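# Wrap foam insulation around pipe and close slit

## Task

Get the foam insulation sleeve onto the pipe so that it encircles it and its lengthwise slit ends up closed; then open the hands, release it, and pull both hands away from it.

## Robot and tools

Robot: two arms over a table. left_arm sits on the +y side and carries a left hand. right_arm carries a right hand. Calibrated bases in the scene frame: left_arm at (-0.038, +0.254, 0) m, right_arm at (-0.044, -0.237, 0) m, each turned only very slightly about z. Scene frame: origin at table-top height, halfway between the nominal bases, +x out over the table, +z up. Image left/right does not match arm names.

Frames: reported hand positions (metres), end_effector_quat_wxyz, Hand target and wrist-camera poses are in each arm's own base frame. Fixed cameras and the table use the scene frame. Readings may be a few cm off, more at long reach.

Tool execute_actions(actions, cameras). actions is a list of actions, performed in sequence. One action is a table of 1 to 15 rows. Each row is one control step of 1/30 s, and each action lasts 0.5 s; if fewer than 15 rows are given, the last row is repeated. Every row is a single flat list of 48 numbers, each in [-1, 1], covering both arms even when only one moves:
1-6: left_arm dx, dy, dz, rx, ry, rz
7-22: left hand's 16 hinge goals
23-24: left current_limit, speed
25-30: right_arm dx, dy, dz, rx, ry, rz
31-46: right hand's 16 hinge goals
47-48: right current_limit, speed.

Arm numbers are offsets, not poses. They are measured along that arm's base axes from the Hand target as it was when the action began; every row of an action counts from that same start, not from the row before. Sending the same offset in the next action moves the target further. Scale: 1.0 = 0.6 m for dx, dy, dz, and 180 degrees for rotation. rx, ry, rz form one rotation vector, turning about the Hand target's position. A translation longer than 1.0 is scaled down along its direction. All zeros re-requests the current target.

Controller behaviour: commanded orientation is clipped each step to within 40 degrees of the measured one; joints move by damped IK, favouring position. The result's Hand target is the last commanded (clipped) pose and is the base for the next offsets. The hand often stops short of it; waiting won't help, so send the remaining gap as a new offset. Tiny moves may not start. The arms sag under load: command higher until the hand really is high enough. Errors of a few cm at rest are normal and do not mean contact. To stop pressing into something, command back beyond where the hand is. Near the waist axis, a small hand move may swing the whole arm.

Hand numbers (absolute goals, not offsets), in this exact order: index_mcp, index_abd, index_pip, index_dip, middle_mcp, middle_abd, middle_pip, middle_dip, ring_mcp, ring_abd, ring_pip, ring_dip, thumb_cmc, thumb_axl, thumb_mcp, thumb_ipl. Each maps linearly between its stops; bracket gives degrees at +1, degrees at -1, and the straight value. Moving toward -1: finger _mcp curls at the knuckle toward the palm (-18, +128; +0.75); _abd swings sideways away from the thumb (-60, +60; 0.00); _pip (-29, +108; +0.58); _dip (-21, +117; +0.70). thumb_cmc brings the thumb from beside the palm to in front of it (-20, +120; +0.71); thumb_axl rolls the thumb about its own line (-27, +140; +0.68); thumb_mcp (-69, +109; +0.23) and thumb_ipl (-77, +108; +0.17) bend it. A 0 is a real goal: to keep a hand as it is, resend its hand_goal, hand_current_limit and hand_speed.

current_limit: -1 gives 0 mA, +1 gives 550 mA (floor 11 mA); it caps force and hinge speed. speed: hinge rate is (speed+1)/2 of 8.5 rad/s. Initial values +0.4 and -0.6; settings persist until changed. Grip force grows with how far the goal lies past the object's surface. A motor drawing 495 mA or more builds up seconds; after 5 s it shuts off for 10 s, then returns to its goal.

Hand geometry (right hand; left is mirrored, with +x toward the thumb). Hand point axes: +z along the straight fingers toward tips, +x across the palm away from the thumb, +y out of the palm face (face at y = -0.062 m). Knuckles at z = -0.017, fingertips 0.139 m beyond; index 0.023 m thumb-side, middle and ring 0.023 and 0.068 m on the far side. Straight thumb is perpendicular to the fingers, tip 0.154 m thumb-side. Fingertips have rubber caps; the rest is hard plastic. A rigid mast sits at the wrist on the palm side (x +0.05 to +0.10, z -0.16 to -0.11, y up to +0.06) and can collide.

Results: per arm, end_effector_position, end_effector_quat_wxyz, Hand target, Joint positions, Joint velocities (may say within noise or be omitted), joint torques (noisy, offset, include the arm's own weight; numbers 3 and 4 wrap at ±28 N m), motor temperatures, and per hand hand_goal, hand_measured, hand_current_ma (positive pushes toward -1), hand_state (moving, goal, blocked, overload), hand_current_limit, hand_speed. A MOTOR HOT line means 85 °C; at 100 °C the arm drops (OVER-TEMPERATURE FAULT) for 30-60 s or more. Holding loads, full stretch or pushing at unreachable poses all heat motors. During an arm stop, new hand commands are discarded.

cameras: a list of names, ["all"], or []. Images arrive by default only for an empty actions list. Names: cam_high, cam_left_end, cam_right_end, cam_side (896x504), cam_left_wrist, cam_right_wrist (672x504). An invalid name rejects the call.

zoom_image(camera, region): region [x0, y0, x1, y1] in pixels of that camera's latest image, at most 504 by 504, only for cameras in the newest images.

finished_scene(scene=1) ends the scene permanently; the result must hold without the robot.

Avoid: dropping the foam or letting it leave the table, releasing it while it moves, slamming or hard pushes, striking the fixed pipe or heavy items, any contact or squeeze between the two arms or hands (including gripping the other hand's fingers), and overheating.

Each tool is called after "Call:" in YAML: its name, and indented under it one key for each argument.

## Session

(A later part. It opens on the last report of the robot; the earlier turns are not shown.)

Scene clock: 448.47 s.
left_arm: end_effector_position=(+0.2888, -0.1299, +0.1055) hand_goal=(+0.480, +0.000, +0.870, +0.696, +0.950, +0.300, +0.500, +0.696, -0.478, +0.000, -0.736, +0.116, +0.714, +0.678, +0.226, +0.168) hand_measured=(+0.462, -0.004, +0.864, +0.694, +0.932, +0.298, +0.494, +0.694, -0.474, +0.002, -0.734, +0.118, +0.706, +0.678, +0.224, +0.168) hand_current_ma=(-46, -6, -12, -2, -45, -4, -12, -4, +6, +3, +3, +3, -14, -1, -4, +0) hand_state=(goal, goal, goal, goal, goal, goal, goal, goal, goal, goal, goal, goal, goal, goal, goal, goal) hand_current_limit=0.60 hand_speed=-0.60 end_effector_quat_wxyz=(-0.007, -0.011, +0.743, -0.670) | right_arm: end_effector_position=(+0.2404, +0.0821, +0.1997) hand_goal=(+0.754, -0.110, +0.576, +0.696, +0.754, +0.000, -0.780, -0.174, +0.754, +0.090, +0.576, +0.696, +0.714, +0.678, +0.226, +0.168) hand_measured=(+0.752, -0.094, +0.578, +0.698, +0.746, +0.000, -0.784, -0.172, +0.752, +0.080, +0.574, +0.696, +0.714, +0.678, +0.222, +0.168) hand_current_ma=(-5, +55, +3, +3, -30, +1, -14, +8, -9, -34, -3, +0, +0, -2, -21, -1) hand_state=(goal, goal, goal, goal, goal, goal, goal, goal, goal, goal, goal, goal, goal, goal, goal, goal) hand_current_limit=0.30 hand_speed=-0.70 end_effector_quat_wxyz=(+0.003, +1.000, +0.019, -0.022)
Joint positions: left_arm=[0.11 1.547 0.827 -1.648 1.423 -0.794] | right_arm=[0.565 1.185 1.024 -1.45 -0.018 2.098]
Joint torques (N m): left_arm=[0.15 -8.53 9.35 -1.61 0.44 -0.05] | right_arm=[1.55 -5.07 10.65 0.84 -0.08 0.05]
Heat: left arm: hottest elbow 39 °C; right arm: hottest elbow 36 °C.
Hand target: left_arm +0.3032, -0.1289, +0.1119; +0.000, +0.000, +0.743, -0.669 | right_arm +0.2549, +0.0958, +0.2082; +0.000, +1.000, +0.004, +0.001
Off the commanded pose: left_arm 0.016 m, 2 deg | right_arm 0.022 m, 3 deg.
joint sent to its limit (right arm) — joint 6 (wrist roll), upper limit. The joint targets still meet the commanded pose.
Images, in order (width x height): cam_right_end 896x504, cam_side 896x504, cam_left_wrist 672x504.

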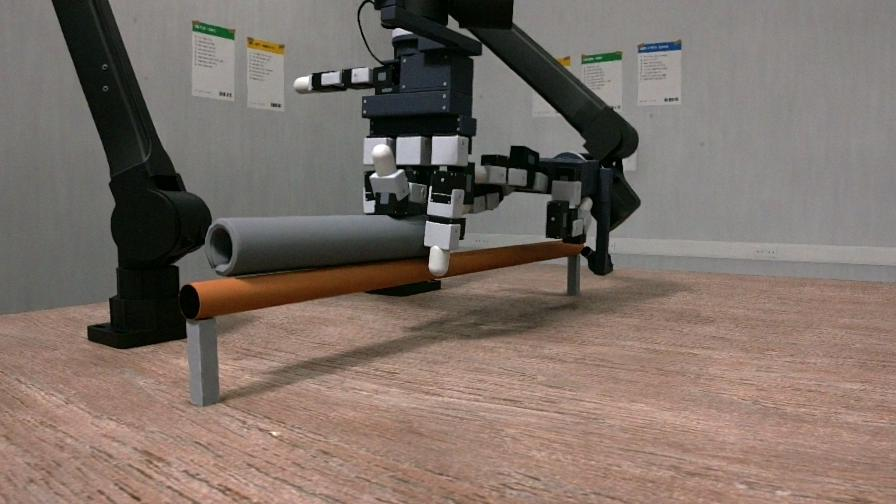

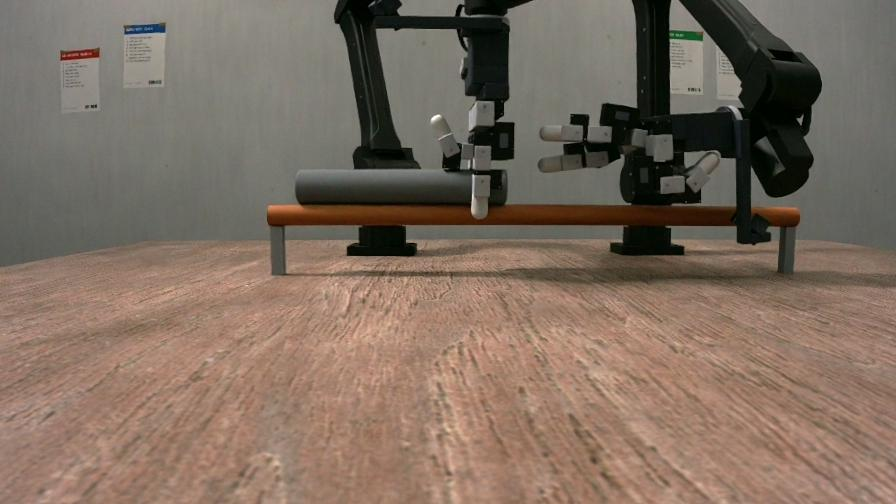

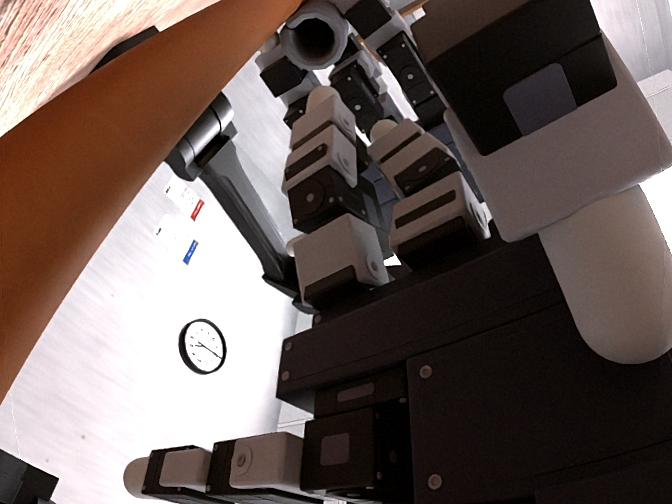

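Call:
execute_actions:
  actions:
    - [[0,0,0,0,0,0,0.479,0,0.869,0.696,0.95,0.3,0.5,0.696,-0.478,0,-0.736,0.116,0.714,0.678,0.226,0.168,0.6,-0.6,0,0,0.008,0,0,0,0.754,-0.13,0.576,0.696,0.99,0,-0.99,-0.174,0.754,0.11,0.576,0.696,0.714,0.678,0.226,0.168,0.5,-0.5]]
    - [[0,0,0,0,0,0,0.479,0,0.869,0.696,0.95,0.3,0.5,0.696,-0.478,0,-0.736,0.116,0.714,0.678,0.226,0.168,0.6,-0.6,-0.01,-0.01,-0.018,0,0,0,0.754,-0.13,0.576,0.696,0.99,0,-0.99,-0.174,0.754,0.11,0.576,0.696,0.714,0.678,0.226,0.168,0.6,-0.6],[0,0,0,0,0,0,0.479,0,0.869,0.696,0.95,0.3,0.5,0.696,-0.478,0,-0.736,0.116,0.714,0.678,0.226,0.168,0.6,-0.6,-0.02,-0.02,-0.038,0,0,0,0.754,-0.13,0.576,0.696,0.99,0,-0.99,-0.174,0.754,0.11,0.576,0.696,0.714,0.678,0.226,0.168,0.6,-0.6]]
  cameras: ["cam_side","cam_left_wrist","cam_right_end"]

Call:
zoom_image:
  camera: "cam_left_wrist"
  region: [255, 0, 375, 120]

Call:
zoom_image:
  camera: "cam_side"
  region: [400, 130, 560, 230]

Scene clock: 450.30 s.
left_arm: end_effector_position=(+0.2888, -0.1299, +0.1055) hand_goal=(+0.480, +0.000, +0.870, +0.696, +0.950, +0.300, +0.500, +0.696, -0.478, +0.000, -0.736, +0.116, +0.714, +0.678, +0.226, +0.168) hand_measured=(+0.462, -0.004, +0.864, +0.694, +0.932, +0.298, +0.494, +0.694, -0.474, +0.002, -0.734, +0.118, +0.706, +0.678, +0.224, +0.168) hand_current_ma=(-46, -6, -12, -2, -45, -4, -12, -4, +6, +3, +3, +3, -14, -1, -4, +0) hand_state=(goal, goal, goal, goal, goal, goal, goal, goal, goal, goal, goal, goal, goal, goal, goal, goal) hand_current_limit=0.60 hand_speed=-0.60 end_effector_quat_wxyz=(-0.007, -0.011, +0.743, -0.670) | right_arm: end_effector_position=(+0.2451, +0.0847, +0.1933) hand_goal=(+0.754, -0.130, +0.576, +0.696, +0.990, +0.000, -0.990, -0.174, +0.754, +0.110, +0.576, +0.696, +0.714, +0.678, +0.226, +0.168) hand_measured=(+0.752, -0.102, +0.576, +0.698, +0.986, +0.000, -0.998, -0.172, +0.752, +0.080, +0.574, +0.696, +0.714, +0.678, +0.222, +0.168) hand_current_ma=(-8, +95, +1, +3, -14, -2, -27, +8, -5, -105, -3, +0, +0, -2, -21, -1) hand_state=(goal, blocked, goal, goal, goal, goal, goal, goal, goal, blocked, goal, goal, goal, goal, goal, goal) hand_current_limit=0.60 hand_speed=-0.60 end_effector_quat_wxyz=(-0.007, +1.000, +0.019, -0.004)
Joint positions: left_arm=[0.11 1.547 0.827 -1.65 1.423 -0.791] | right_arm=[0.565 1.174 1.005 -1.401 -0.016 2.099]
Joint torques (N m): left_arm=[0.09 -8.47 9.42 -1.33 0.43 0.01] | right_arm=[1.14 -6.71 6.04 0.61 0.09 0.03]
Heat: left arm: hottest elbow 39 °C; right arm: hottest elbow 36 °C.
Hand target: left_arm +0.3032, -0.1289, +0.1119; +0.000, +0.000, +0.743, -0.669 | right_arm +0.2428, +0.0838, +0.1902; +0.000, +1.000, +0.004, +0.001
Off the commanded pose: left_arm 0.016 m, 2 deg | right_arm 0.004 m, 2 deg.
joint sent to its limit (right arm) — joint 6 (wrist roll), upper limit. The joint targets still meet the commanded pose.
Images, in order (width x height): cam_right_end 896x504, cam_side 896x504, cam_left_wrist 672x504.

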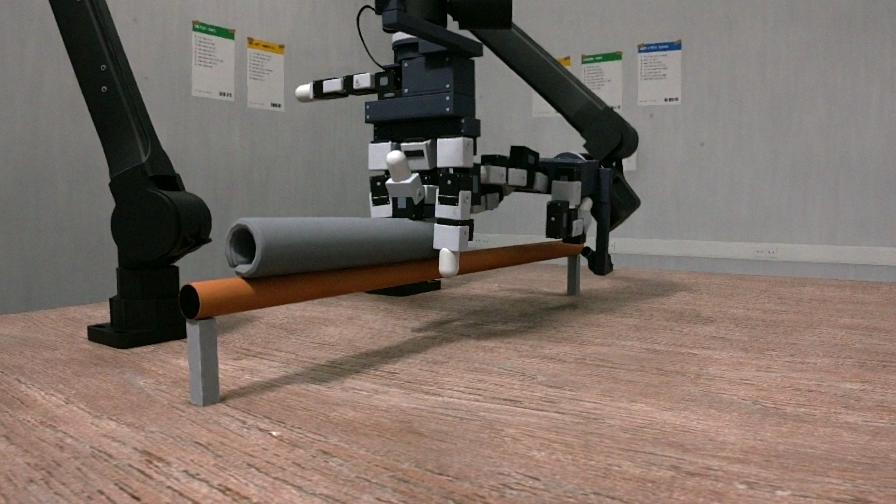

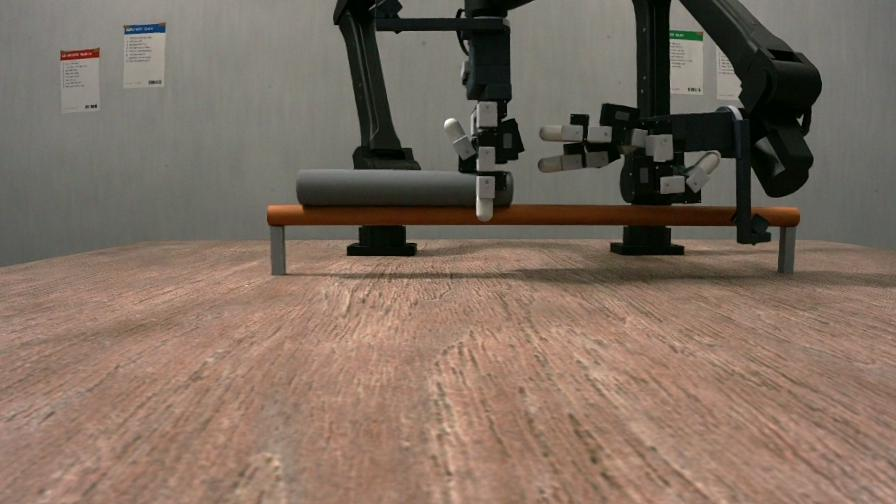

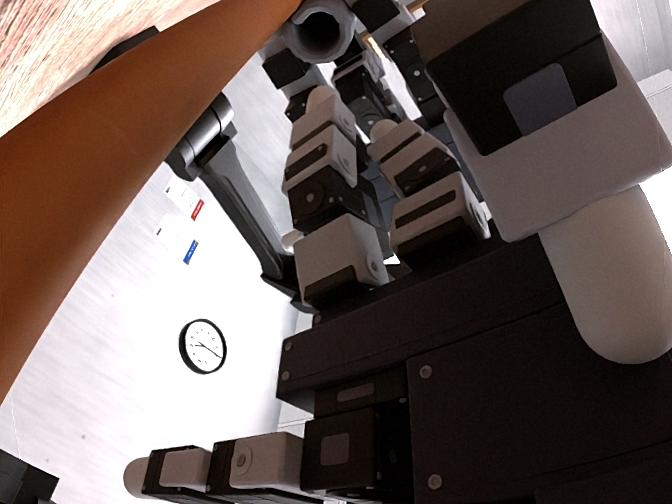

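Scaled by 4.200 from the camera's 672x504 image, which has a finer 960x720 frame.

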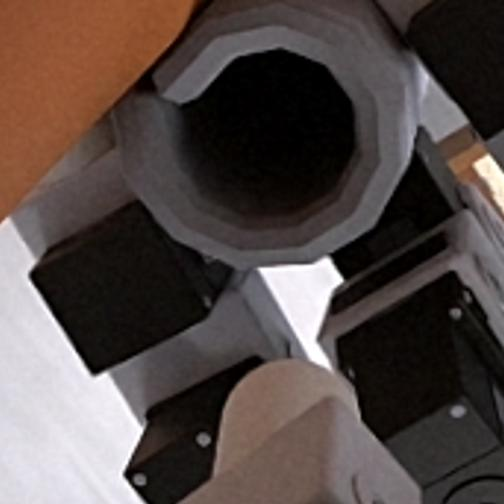

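Scaled by 3.150 from the camera's 896x504 image, which has a finer 1280x720 frame.

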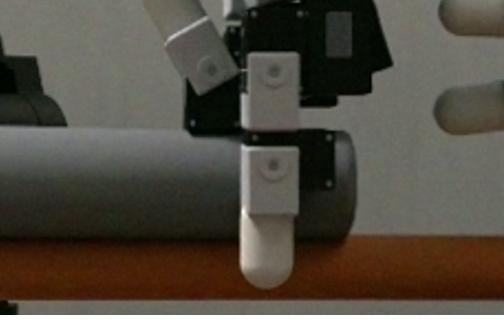

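Call:
execute_actions:
  actions:
    - [[0,0,0,0,0,0,0.479,0,0.869,0.696,0.95,0.3,0.5,0.696,-0.478,0,-0.736,0.116,0.714,0.678,0.226,0.168,0.6,-0.6,-0.004,0,-0.01,0,0,0,0.754,-0.13,0.576,0.696,0.99,0,-0.99,-0.174,0.754,0.11,0.576,0.696,0.714,0.678,0.226,0.168,0.6,-0.6],[0,0,0,0,0,0,0.479,0,0.869,0.696,0.95,0.3,0.5,0.696,-0.478,0,-0.736,0.116,0.714,0.678,0.226,0.168,0.6,-0.6,-0.008,0,-0.02,0,0,0,0.754,-0.13,0.576,0.696,0.99,0,-0.99,-0.174,0.754,0.11,0.576,0.696,0.714,0.678,0.226,0.168,0.6,-0.6]]
  cameras: ["cam_side","cam_left_wrist","cam_right_end"]

Call:
zoom_image:
  camera: "cam_left_wrist"
  region: [255, 0, 375, 120]

Call:
zoom_image:
  camera: "cam_side"
  region: [400, 130, 560, 230]

Scene clock: 451.27 s.
left_arm: end_effector_position=(+0.2888, -0.1299, +0.1055) hand_goal=(+0.480, +0.000, +0.870, +0.696, +0.950, +0.300, +0.500, +0.696, -0.478, +0.000, -0.736, +0.116, +0.714, +0.678, +0.226, +0.168) hand_measured=(+0.462, -0.004, +0.864, +0.694, +0.932, +0.298, +0.494, +0.694, -0.474, +0.002, -0.734, +0.118, +0.706, +0.678, +0.224, +0.168) hand_current_ma=(-46, -6, -12, -2, -45, -4, -12, -4, +6, +3, +3, +3, -14, -1, -4, +0) hand_state=(goal, goal, goal, goal, goal, goal, goal, goal, goal, goal, goal, goal, goal, goal, goal, goal) hand_current_limit=0.60 hand_speed=-0.60 end_effector_quat_wxyz=(-0.007, -0.011, +0.743, -0.670) | right_arm: end_effector_position=(+0.2442, +0.0841, +0.1876) hand_goal=(+0.754, -0.130, +0.576, +0.696, +0.990, +0.000, -0.990, -0.174, +0.754, +0.110, +0.576, +0.696, +0.714, +0.678, +0.226, +0.168) hand_measured=(+0.752, -0.100, +0.576, +0.698, +0.984, -0.004, -1.000, -0.172, +0.752, +0.078, +0.574, +0.696, +0.714, +0.678, +0.222, +0.168) hand_current_ma=(-10, +104, +0, +3, -20, -13, -33, +8, -7, -107, -3, +0, +0, -2, -21, -1) hand_state=(goal, blocked, goal, goal, goal, goal, goal, goal, goal, blocked, goal, goal, goal, goal, goal, goal) hand_current_limit=0.60 hand_speed=-0.60 end_effector_quat_wxyz=(-0.013, +1.000, +0.019, +0.006)
Joint positions: left_arm=[0.11 1.547 0.827 -1.65 1.423 -0.791] | right_arm=[0.565 1.157 0.98 -1.37 -0.016 2.099]
Joint torques (N m): left_arm=[0.03 -8.59 9.37 -1.37 0.43 0.02] | right_arm=[1.49 -5.95 5.22 0.58 -0.06 0.06]
Heat: left arm: hottest elbow 39 °C; right arm: hottest elbow 36 °C.
Hand target: left_arm +0.3032, -0.1289, +0.1119; +0.000, +0.000, +0.743, -0.669 | right_arm +0.2382, +0.0839, +0.1782; +0.000, +1.000, +0.004, +0.001
Off the commanded pose: left_arm 0.016 m, 2 deg | right_arm 0.011 m, 2 deg.
joint sent to its limit (right arm) — joint 6 (wrist roll), upper limit. The joint targets still meet the commanded pose.
Images, in order (width x height): cam_right_end 896x504, cam_side 896x504, cam_left_wrist 672x504.

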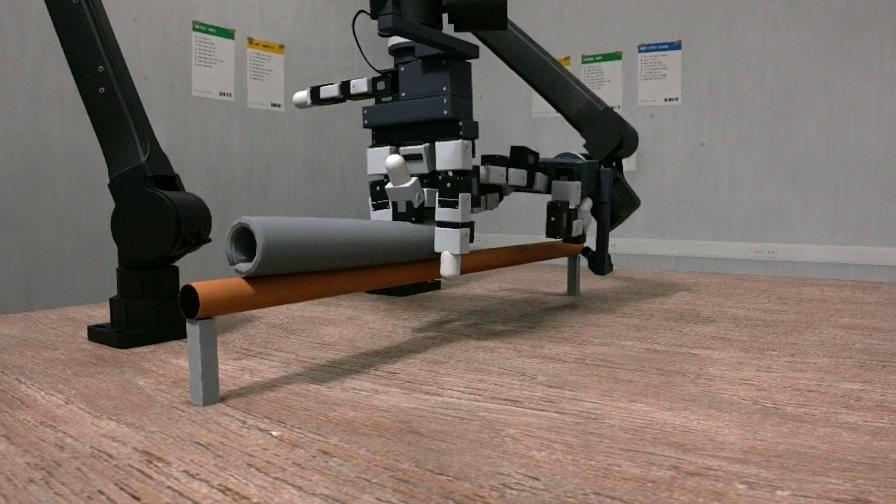

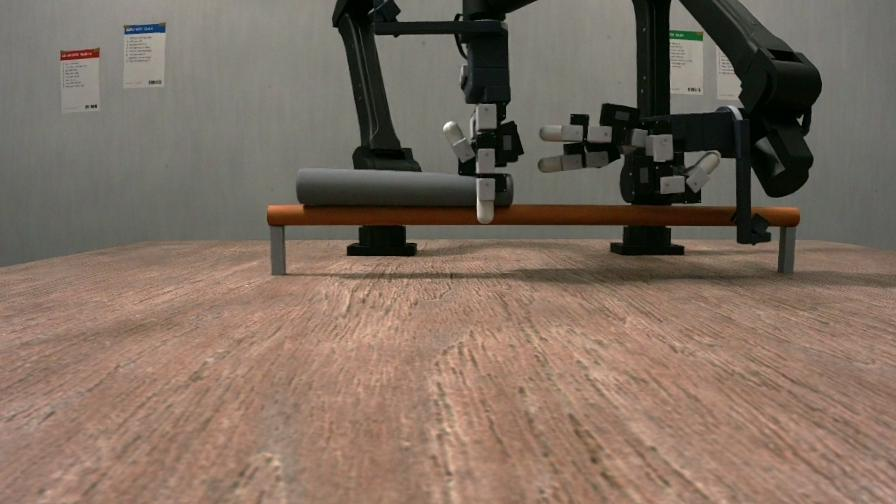

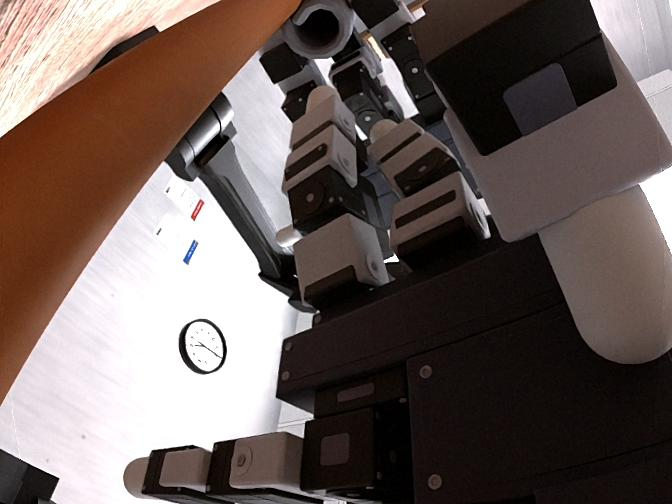

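Scaled by 4.200 from the camera's 672x504 image, which has a finer 960x720 frame.

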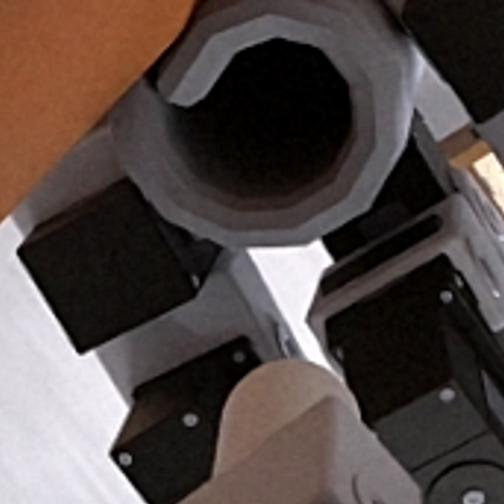

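Scaled by 3.150 from the camera's 896x504 image, which has a finer 1280x720 frame.

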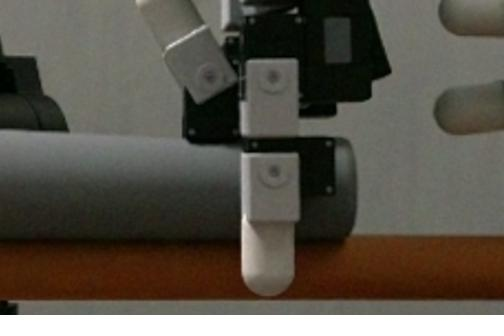

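Call:
execute_actions:
  actions:
    - [[0,0,0,0,0,0,0.479,0,0.869,0.696,0.95,0.3,0.5,0.696,-0.478,0,-0.736,0.116,0.714,0.678,0.226,0.168,0.6,-0.6,0,0,-0.01,0,0,0,0.754,-0.13,0.576,0.696,0.99,0,-0.99,-0.174,0.754,0.11,0.576,0.696,0.714,0.678,0.226,0.168,0.6,-0.6],[0,0,0,0,0,0,0.479,0,0.869,0.696,0.95,0.3,0.5,0.696,-0.478,0,-0.736,0.116,0.714,0.678,0.226,0.168,0.6,-0.6,0,0,-0.025,0,0,0,0.754,-0.13,0.576,0.696,0.99,0,-0.99,-0.174,0.754,0.11,0.576,0.696,0.714,0.678,0.226,0.168,0.6,-0.6]]
  cameras: ["cam_side","cam_left_wrist","cam_right_end"]

Call:
zoom_image:
  camera: "cam_left_wrist"
  region: [255, 0, 375, 120]

Call:
zoom_image:
  camera: "cam_side"
  region: [400, 130, 560, 230]

Scene clock: 452.23 s.
left_arm: end_effector_position=(+0.2888, -0.1299, +0.1055) hand_goal=(+0.480, +0.000, +0.870, +0.696, +0.950, +0.300, +0.500, +0.696, -0.478, +0.000, -0.736, +0.116, +0.714, +0.678, +0.226, +0.168) hand_measured=(+0.462, -0.004, +0.864, +0.694, +0.932, +0.298, +0.494, +0.694, -0.474, +0.002, -0.734, +0.118, +0.706, +0.678, +0.224, +0.168) hand_current_ma=(-46, -6, -12, -2, -45, -4, -12, -4, +6, +3, +3, +3, -14, -1, -4, +0) hand_state=(goal, goal, goal, goal, goal, goal, goal, goal, goal, goal, goal, goal, goal, goal, goal, goal) hand_current_limit=0.60 hand_speed=-0.60 end_effector_quat_wxyz=(-0.007, -0.011, +0.743, -0.670) | right_arm: end_effector_position=(+0.2454, +0.0849, +0.1817) hand_goal=(+0.754, -0.130, +0.576, +0.696, +0.990, +0.000, -0.990, -0.174, +0.754, +0.110, +0.576, +0.696, +0.714, +0.678, +0.226, +0.168) hand_measured=(+0.750, -0.086, +0.576, +0.698, +0.966, -0.014, -1.000, -0.172, +0.748, +0.078, +0.574, +0.696, +0.714, +0.678, +0.222, +0.168) hand_current_ma=(-13, +157, -2, +3, -96, -42, -34, +8, -22, -107, -4, +0, +0, -2, -21, -1) hand_state=(goal, blocked, goal, goal, blocked, goal, goal, goal, goal, blocked, goal, goal, goal, goal, goal, goal) hand_current_limit=0.60 hand_speed=-0.60 end_effector_quat_wxyz=(-0.020, +0.999, +0.019, +0.017)
Joint positions: left_arm=[0.11 1.547 0.827 -1.65 1.423 -0.791] | right_arm=[0.565 1.146 0.96 -1.336 -0.016 2.099]
Joint torques (N m): left_arm=[0.03 -8.59 9.37 -1.33 0.43 0.02] | right_arm=[1.67 -4.25 4.25 0.84 -0.04 0.04]
Heat: left arm: hottest elbow 39 °C; right arm: hottest elbow 36 °C.
Hand target: left_arm +0.3032, -0.1289, +0.1119; +0.000, +0.000, +0.743, -0.669 | right_arm +0.2381, +0.0839, +0.1633; +0.000, +1.000, +0.004, +0.001
Off the commanded pose: left_arm 0.016 m, 2 deg | right_arm 0.020 m, 3 deg.
joint sent to its limit (right arm) — joint 6 (wrist roll), upper limit. The joint targets still meet the commanded pose.
Images, in order (width x height): cam_right_end 896x504, cam_side 896x504, cam_left_wrist 672x504.

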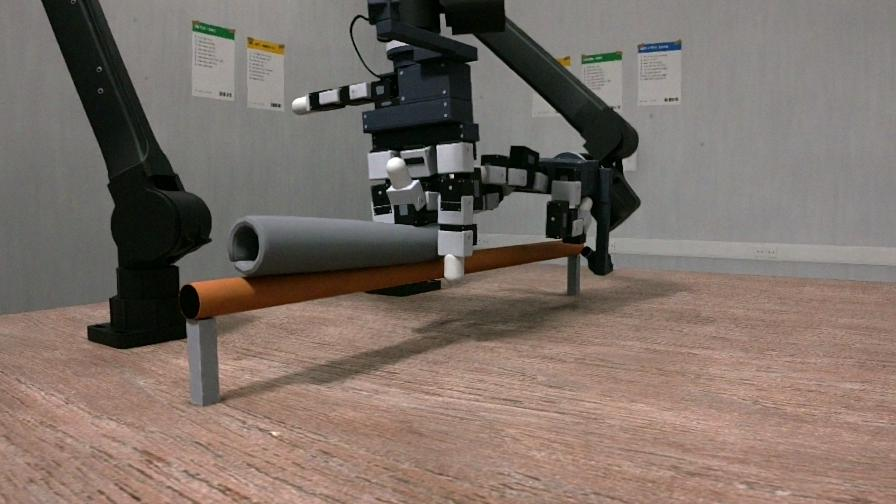

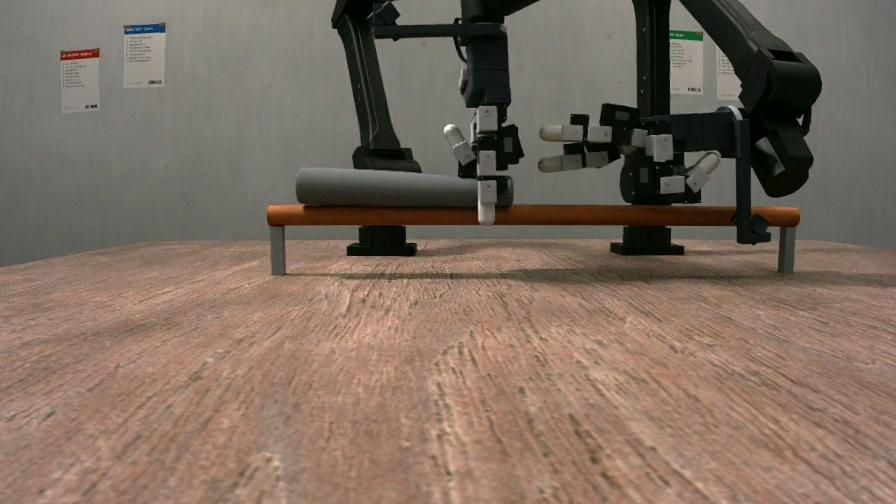

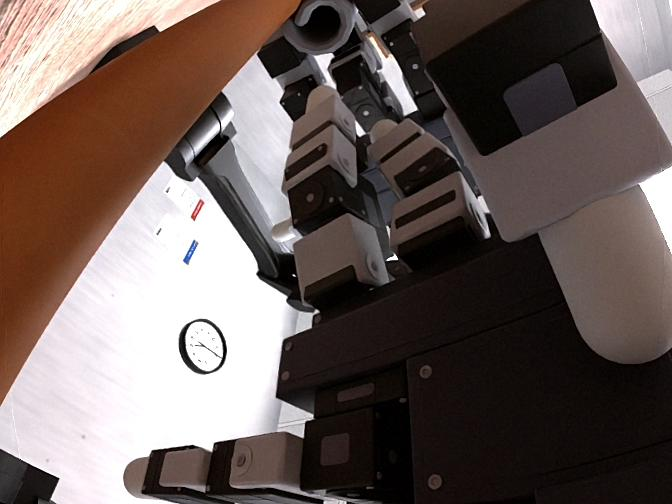

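Scaled by 4.200 from the camera's 672x504 image, which has a finer 960x720 frame.

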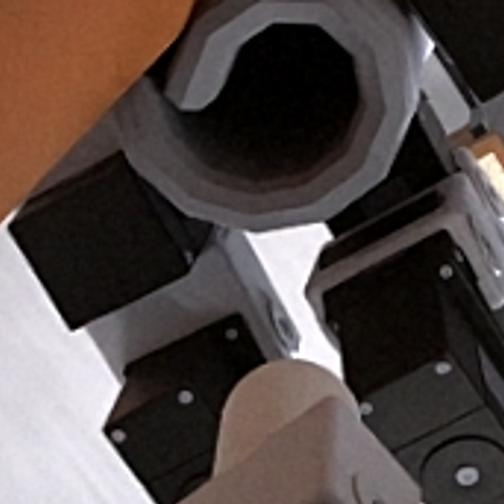

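Scaled by 3.150 from the camera's 896x504 image, which has a finer 1280x720 frame.

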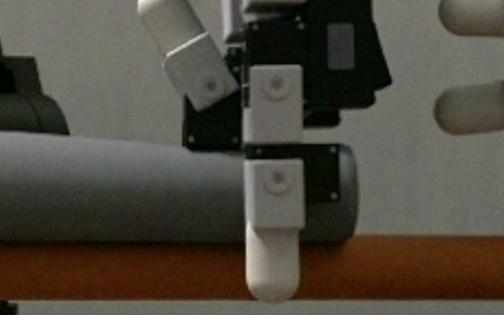

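Call:
execute_actions:
  actions:
    - [[0,0,0,0,0,0,0.479,0,0.869,0.696,0.95,0.3,0.5,0.696,-0.478,0,-0.736,0.116,0.714,0.678,0.226,0.168,0.6,-0.6,-0.002,0,-0.012,0,0,0,0.754,-0.15,0.576,0.696,0.99,0,-0.99,-0.174,0.754,0.11,0.576,0.696,0.714,0.678,0.226,0.168,0.6,-0.6],[0,0,0,0,0,0,0.479,0,0.869,0.696,0.95,0.3,0.5,0.696,-0.478,0,-0.736,0.116,0.714,0.678,0.226,0.168,0.6,-0.6,-0.004,0,-0.03,0,0,0,0.754,-0.15,0.576,0.696,0.99,0,-0.99,-0.174,0.754,0.11,0.576,0.696,0.714,0.678,0.226,0.168,0.6,-0.6]]
  cameras: ["cam_side","cam_left_wrist","cam_right_end"]

Call:
zoom_image:
  camera: "cam_left_wrist"
  region: [255, 0, 375, 120]

Call:
zoom_image:
  camera: "cam_side"
  region: [400, 130, 560, 230]

Scene clock: 453.30 s.
left_arm: end_effector_position=(+0.2888, -0.1299, +0.1055) hand_goal=(+0.480, +0.000, +0.870, +0.696, +0.950, +0.300, +0.500, +0.696, -0.478, +0.000, -0.736, +0.116, +0.714, +0.678, +0.226, +0.168) hand_measured=(+0.462, -0.004, +0.864, +0.694, +0.932, +0.298, +0.494, +0.694, -0.474, +0.002, -0.734, +0.118, +0.706, +0.678, +0.224, +0.168) hand_current_ma=(-46, -6, -12, -2, -45, -4, -12, -4, +6, +3, +3, +3, -14, -1, -4, +0) hand_state=(goal, goal, goal, goal, goal, goal, goal, goal, goal, goal, goal, goal, goal, goal, goal, goal) hand_current_limit=0.60 hand_speed=-0.60 end_effector_quat_wxyz=(-0.007, -0.011, +0.743, -0.670) | right_arm: end_effector_position=(+0.2458, +0.0854, +0.1724) hand_goal=(+0.754, -0.150, +0.576, +0.696, +0.990, +0.000, -0.990, -0.174, +0.754, +0.110, +0.576, +0.696, +0.714, +0.678, +0.226, +0.168) hand_measured=(+0.750, -0.086, +0.574, +0.694, +0.958, -0.018, -1.000, -0.172, +0.748, +0.052, +0.574, +0.696, +0.714, +0.678, +0.222, +0.168) hand_current_ma=(-13, +237, -7, -7, -137, -62, -34, +8, -21, -215, -4, +0, +0, -2, -21, -1) hand_state=(goal, blocked, goal, goal, blocked, goal, goal, goal, goal, blocked, goal, goal, goal, goal, goal, goal) hand_current_limit=0.60 hand_speed=-0.60 end_effector_quat_wxyz=(-0.025, +0.999, +0.019, +0.027)
Joint positions: left_arm=[0.11 1.547 0.827 -1.65 1.423 -0.791] | right_arm=[0.566 1.136 0.93 -1.294 -0.015 2.099]
Joint torques (N m): left_arm=[0.09 -8.47 9.35 -1.39 0.45 0.02] | right_arm=[1.55 -2.84 3.25 1.07 -0.12 0.02]
Heat: left arm: hottest elbow 39 °C; right arm: hottest elbow 36 °C.
Hand target: left_arm +0.3032, -0.1289, +0.1119; +0.000, +0.000, +0.743, -0.669 | right_arm +0.2357, +0.0838, +0.1451; +0.000, +1.000, +0.004, +0.001
Off the commanded pose: left_arm 0.016 m, 2 deg | right_arm 0.029 m, 4 deg.
joint sent to its limit (right arm) — joint 6 (wrist roll), upper limit. The joint targets still meet the commanded pose.
Images, in order (width x height): cam_right_end 896x504, cam_side 896x504, cam_left_wrist 672x504.

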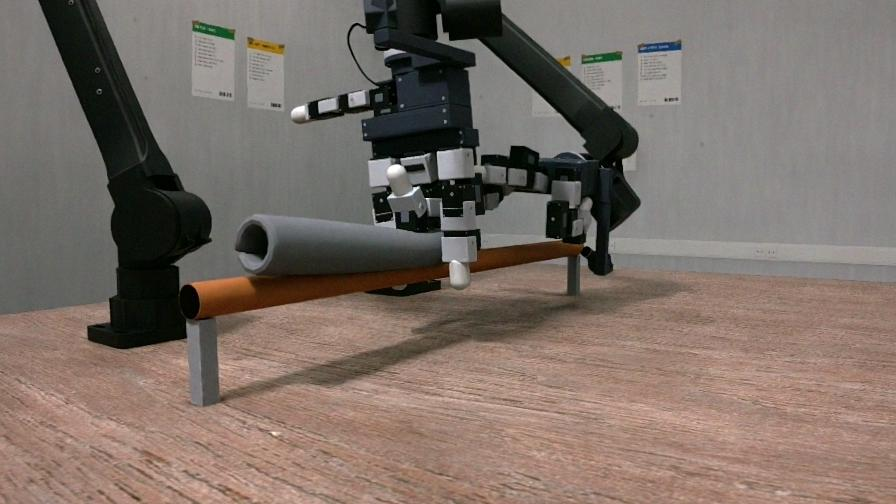

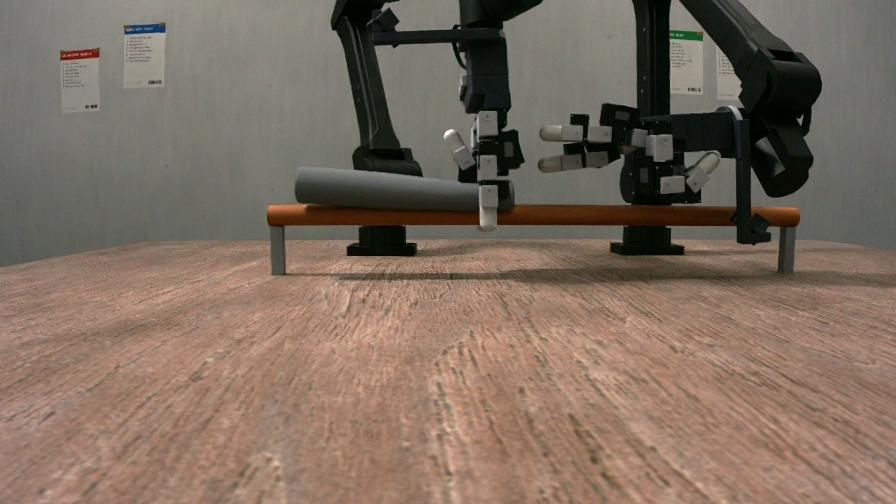

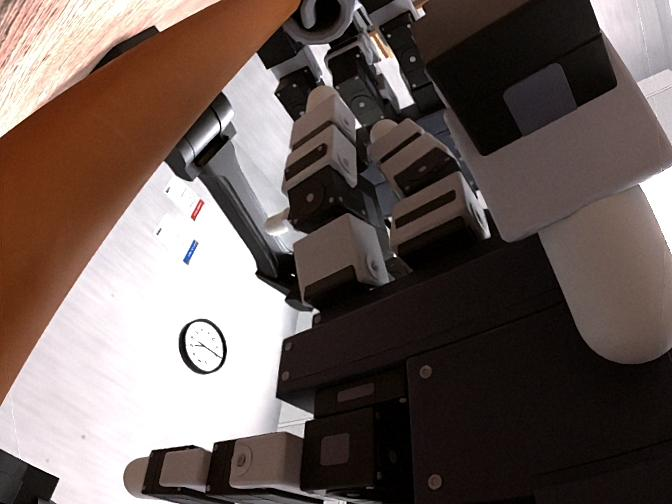

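Scaled by 4.200 from the camera's 672x504 image, which has a finer 960x720 frame.

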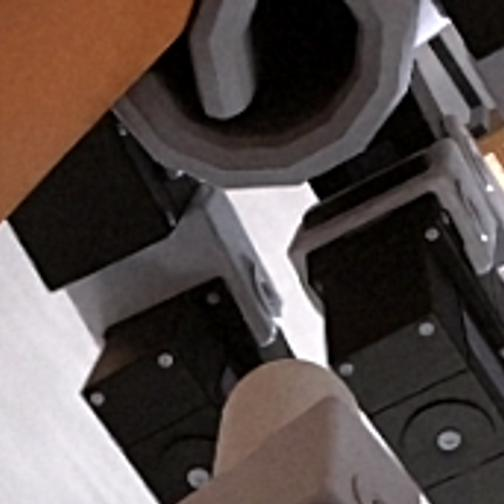

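Scaled by 3.150 from the camera's 896x504 image, which has a finer 1280x720 frame.

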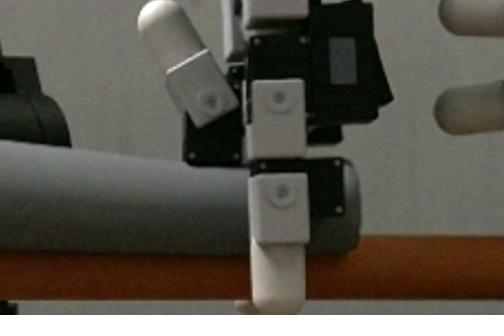

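Call:
execute_actions:
  actions: []
  cameras: ["cam_left_end","cam_right_end","cam_high"]

Call:
zoom_image:
  camera: "cam_right_end"
  region: [210, 190, 480, 300]

Call:
zoom_image:
  camera: "cam_left_end"
  region: [350, 120, 610, 260]

Scene clock: 454.13 s.
left_arm: end_effector_position=(+0.2888, -0.1299, +0.1055) hand_goal=(+0.480, +0.000, +0.870, +0.696, +0.950, +0.300, +0.500, +0.696, -0.478, +0.000, -0.736, +0.116, +0.714, +0.678, +0.226, +0.168) hand_measured=(+0.462, -0.004, +0.864, +0.694, +0.932, +0.298, +0.494, +0.694, -0.474, +0.002, -0.734, +0.118, +0.706, +0.678, +0.224, +0.168) hand_current_ma=(-46, -6, -12, -2, -45, -4, -12, -4, +6, +3, +3, +3, -14, -1, -4, +0) hand_state=(goal, goal, goal, goal, goal, goal, goal, goal, goal, goal, goal, goal, goal, goal, goal, goal) hand_current_limit=0.60 hand_speed=-0.60 end_effector_quat_wxyz=(-0.007, -0.011, +0.743, -0.670) | right_arm: end_effector_position=(+0.2458, +0.0854, +0.1724) hand_goal=(+0.754, -0.150, +0.576, +0.696, +0.990, +0.000, -0.990, -0.174, +0.754, +0.110, +0.576, +0.696, +0.714, +0.678, +0.226, +0.168) hand_measured=(+0.750, -0.086, +0.574, +0.694, +0.958, -0.018, -1.000, -0.172, +0.748, +0.052, +0.574, +0.696, +0.714, +0.678, +0.222, +0.168) hand_current_ma=(-13, +237, -7, -7, -137, -62, -34, +8, -21, -215, -4, +0, +0, -2, -21, -1) hand_state=(goal, blocked, goal, goal, blocked, goal, goal, goal, goal, blocked, goal, goal, goal, goal, goal, goal) hand_current_limit=0.60 hand_speed=-0.60 end_effector_quat_wxyz=(-0.025, +0.999, +0.019, +0.027)
Joint positions: left_arm=[0.11 1.547 0.827 -1.65 1.423 -0.791] | right_arm=[0.566 1.136 0.93 -1.294 -0.015 2.099]
Joint velocities: within noise
Joint torques (N m): left_arm=[-0.09 -8.7 9.36 -1.37 0.43 0.01] | right_arm=[1.55 -2.9 3.19 0.99 -0.13 0.03]
Motor temperatures (°C): left_arm=[26 34 39 28 25 24] | right_arm=[30 33 35 23 23 21]
Heat: left arm: hottest elbow 39 °C; right arm: hottest elbow 35 °C.
Hand target: left_arm +0.3032, -0.1289, +0.1119; +0.000, +0.000, +0.743, -0.669 | right_arm +0.2357, +0.0838, +0.1451; +0.000, +1.000, +0.004, +0.001
Off the commanded pose: left_arm 0.016 m, 2 deg | right_arm 0.029 m, 4 deg.
Images, in order (width x height): cam_high 896x504, cam_left_end 896x504, cam_right_end 896x504.

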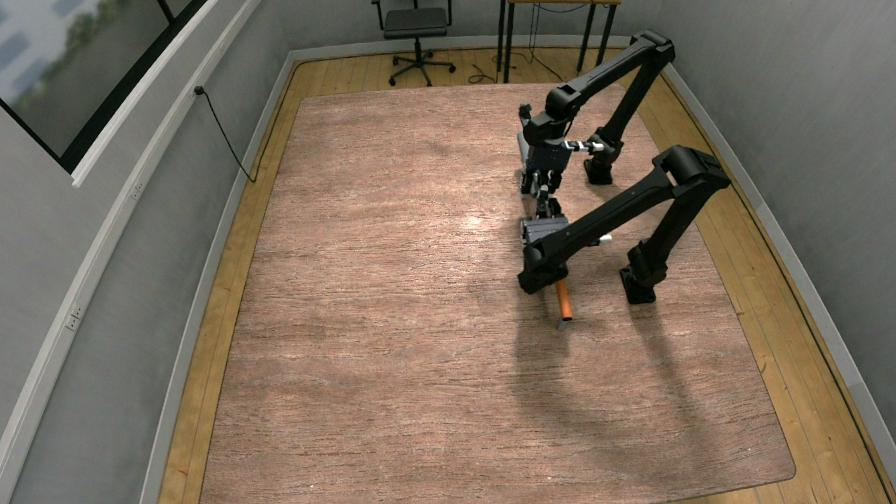

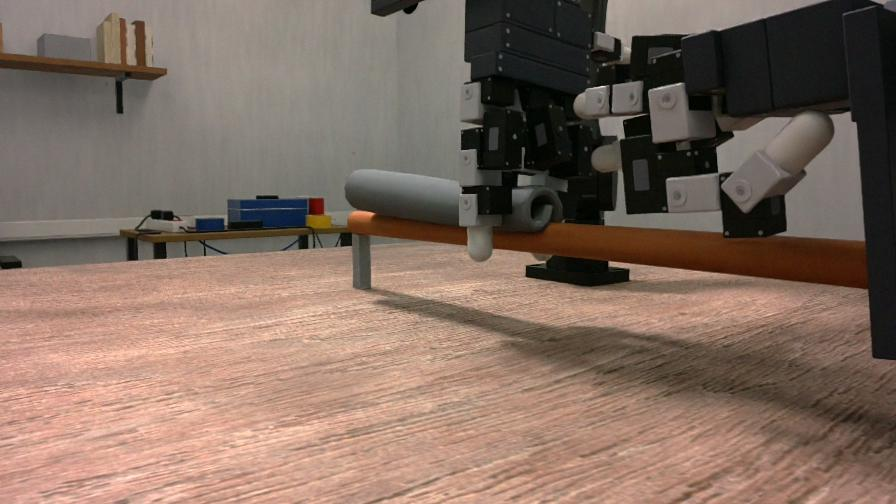

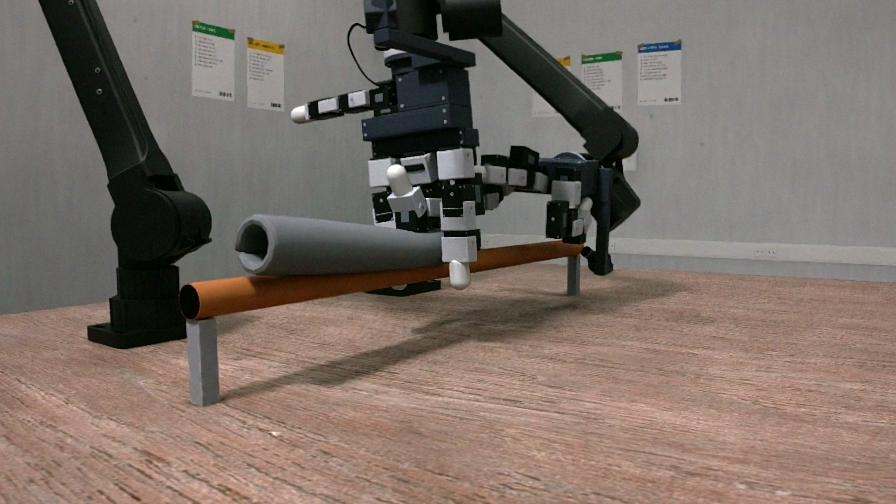

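Scaled by 1.867 from the camera's 896x504 image, which has a finer 1280x720 frame.

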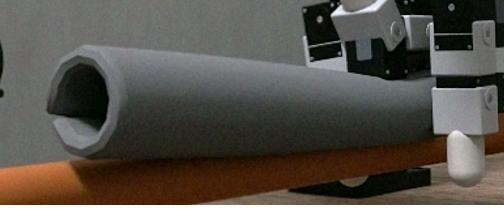

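Scaled by 1.938 from the camera's 896x504 image, which has a finer 1280x720 frame.

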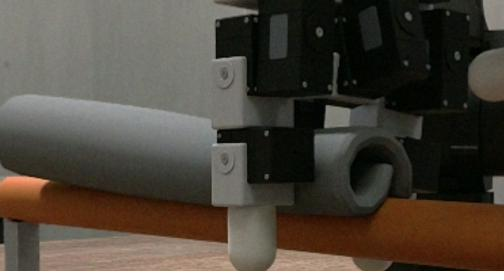

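Call:
zoom_image:
  camera: "cam_left_end"
  region: [490, 170, 590, 250]

Scaled by 5.040 from the camera's 896x504 image, which has a finer 1280x720 frame.

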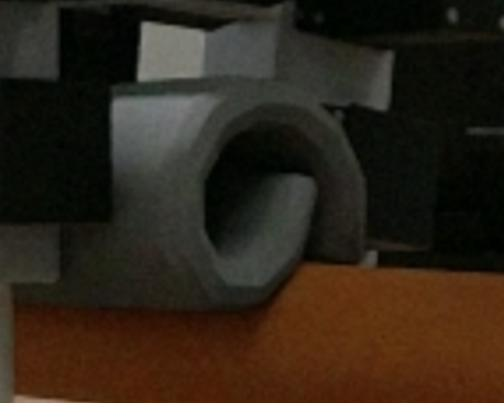

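Call:
execute_actions:
  actions:
    - [[0,0,0,0,0,0,0.479,0,0.869,0.696,0.95,0.3,0.5,0.696,-0.478,0,-0.736,0.116,0.714,0.678,0.226,0.168,0.6,-0.6,0.012,0,0.014,0,0,0,0.754,-0.12,0.576,0.696,0.99,0,-0.99,-0.174,0.754,0.08,0.576,0.696,0.714,0.678,0.226,0.168,0.6,-0.6],[0,0,0,0,0,0,0.479,0,0.869,0.696,0.95,0.3,0.5,0.696,-0.478,0,-0.736,0.116,0.714,0.678,0.226,0.168,0.6,-0.6,0.024,0,0.018,0,0,0,0.754,-0.08,0.576,0.696,0.99,0,-0.99,-0.174,0.754,0.08,0.576,0.696,0.714,0.678,0.226,0.168,0.6,-0.6],[0,0,0,0,0,0,0.479,0,0.869,0.696,0.95,0.3,0.5,0.696,-0.478,0,-0.736,0.116,0.714,0.678,0.226,0.168,0.6,-0.6,0.034,0,0.018,0,0,0,0.754,-0.08,0.576,0.696,0.99,0,-0.99,-0.174,0.754,0.08,0.576,0.696,0.714,0.678,0.226,0.168,0.6,-0.6]]
  cameras: ["cam_side","cam_left_end","cam_right_end"]

Call:
zoom_image:
  camera: "cam_left_end"
  region: [490, 170, 590, 250]

Call:
zoom_image:
  camera: "cam_side"
  region: [400, 130, 560, 230]

Scene clock: 465.13 s.
left_arm: end_effector_position=(+0.2888, -0.1299, +0.1055) hand_goal=(+0.480, +0.000, +0.870, +0.696, +0.950, +0.300, +0.500, +0.696, -0.478, +0.000, -0.736, +0.116, +0.714, +0.678, +0.226, +0.168) hand_measured=(+0.462, -0.004, +0.864, +0.694, +0.932, +0.298, +0.494, +0.694, -0.474, +0.002, -0.734, +0.118, +0.706, +0.678, +0.224, +0.168) hand_current_ma=(-46, -6, -12, -2, -45, -4, -12, -4, +6, +3, +3, +3, -14, -1, -4, +0) hand_state=(goal, goal, goal, goal, goal, goal, goal, goal, goal, goal, goal, goal, goal, goal, goal, goal) hand_current_limit=0.60 hand_speed=-0.60 end_effector_quat_wxyz=(-0.007, -0.011, +0.743, -0.670) | right_arm: end_effector_position=(+0.2502, +0.0864, +0.1721) hand_goal=(+0.754, -0.080, +0.576, +0.696, +0.990, +0.000, -0.990, -0.174, +0.754, +0.080, +0.576, +0.696, +0.714, +0.678, +0.226, +0.168) hand_measured=(+0.750, -0.024, +0.574, +0.694, +0.956, -0.018, -1.000, -0.172, +0.748, +0.046, +0.574, +0.696, +0.714, +0.678, +0.222, +0.168) hand_current_ma=(-13, +203, -9, -8, -150, -62, -34, +8, -18, -115, -4, +0, +0, -2, -21, -1) hand_state=(goal, blocked, goal, goal, blocked, goal, goal, goal, goal, blocked, goal, goal, goal, goal, goal, goal) hand_current_limit=0.60 hand_speed=-0.60 end_effector_quat_wxyz=(-0.018, +0.999, +0.018, +0.020)
Joint positions: left_arm=[0.11 1.547 0.827 -1.65 1.423 -0.791] | right_arm=[0.564 1.162 0.946 -1.302 -0.01 2.099]
Joint torques (N m): left_arm=[-0.26 -8.47 9.35 -1.39 0.43 0.03] | right_arm=[0.15 -1.55 6.79 0.88 0.31 0.03]
Heat: left arm: hottest elbow 38 °C; right arm: hottest elbow 34 °C.
Hand target: left_arm +0.3032, -0.1289, +0.1119; +0.000, +0.000, +0.743, -0.669 | right_arm +0.2561, +0.0839, +0.1560; +0.000, +1.000, +0.004, +0.001
Off the commanded pose: left_arm 0.016 m, 2 deg | right_arm 0.017 m, 3 deg.
joint sent to its limit (right arm) — joint 6 (wrist roll), upper limit. The joint targets still meet the commanded pose.
Images, in order (width x height): cam_left_end 896x504, cam_right_end 896x504, cam_side 896x504.

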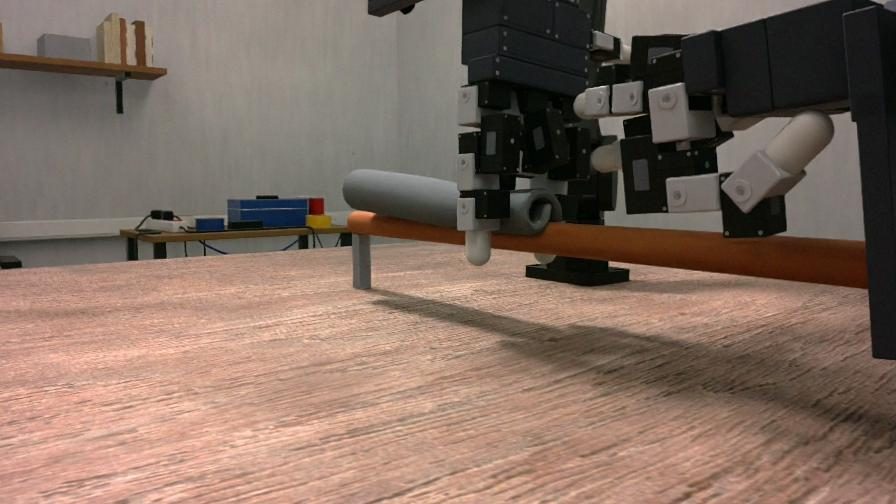

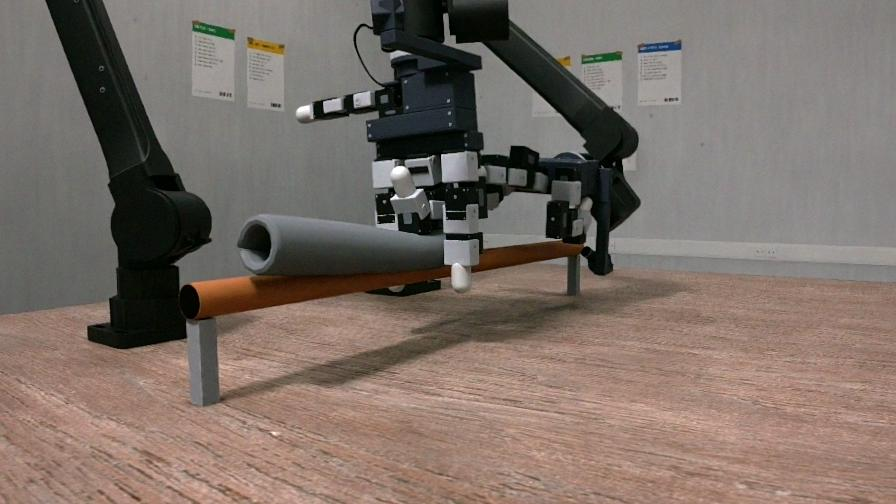

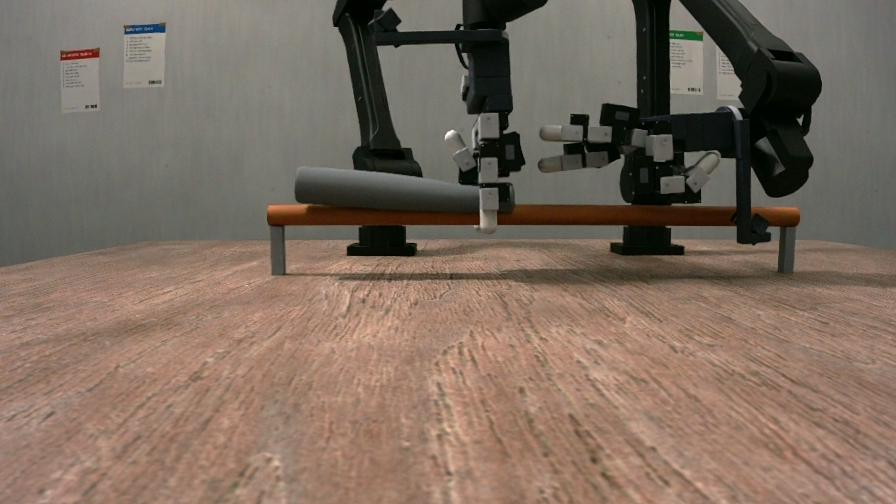

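Scaled by 5.040 from the camera's 896x504 image, which has a finer 1280x720 frame.

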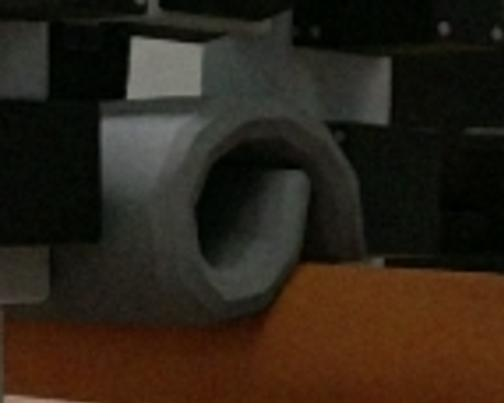

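Scaled by 3.150 from the camera's 896x504 image, which has a finer 1280x720 frame.

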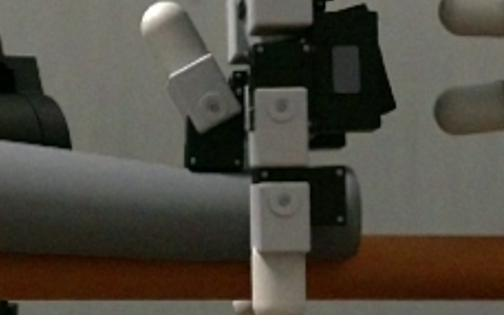

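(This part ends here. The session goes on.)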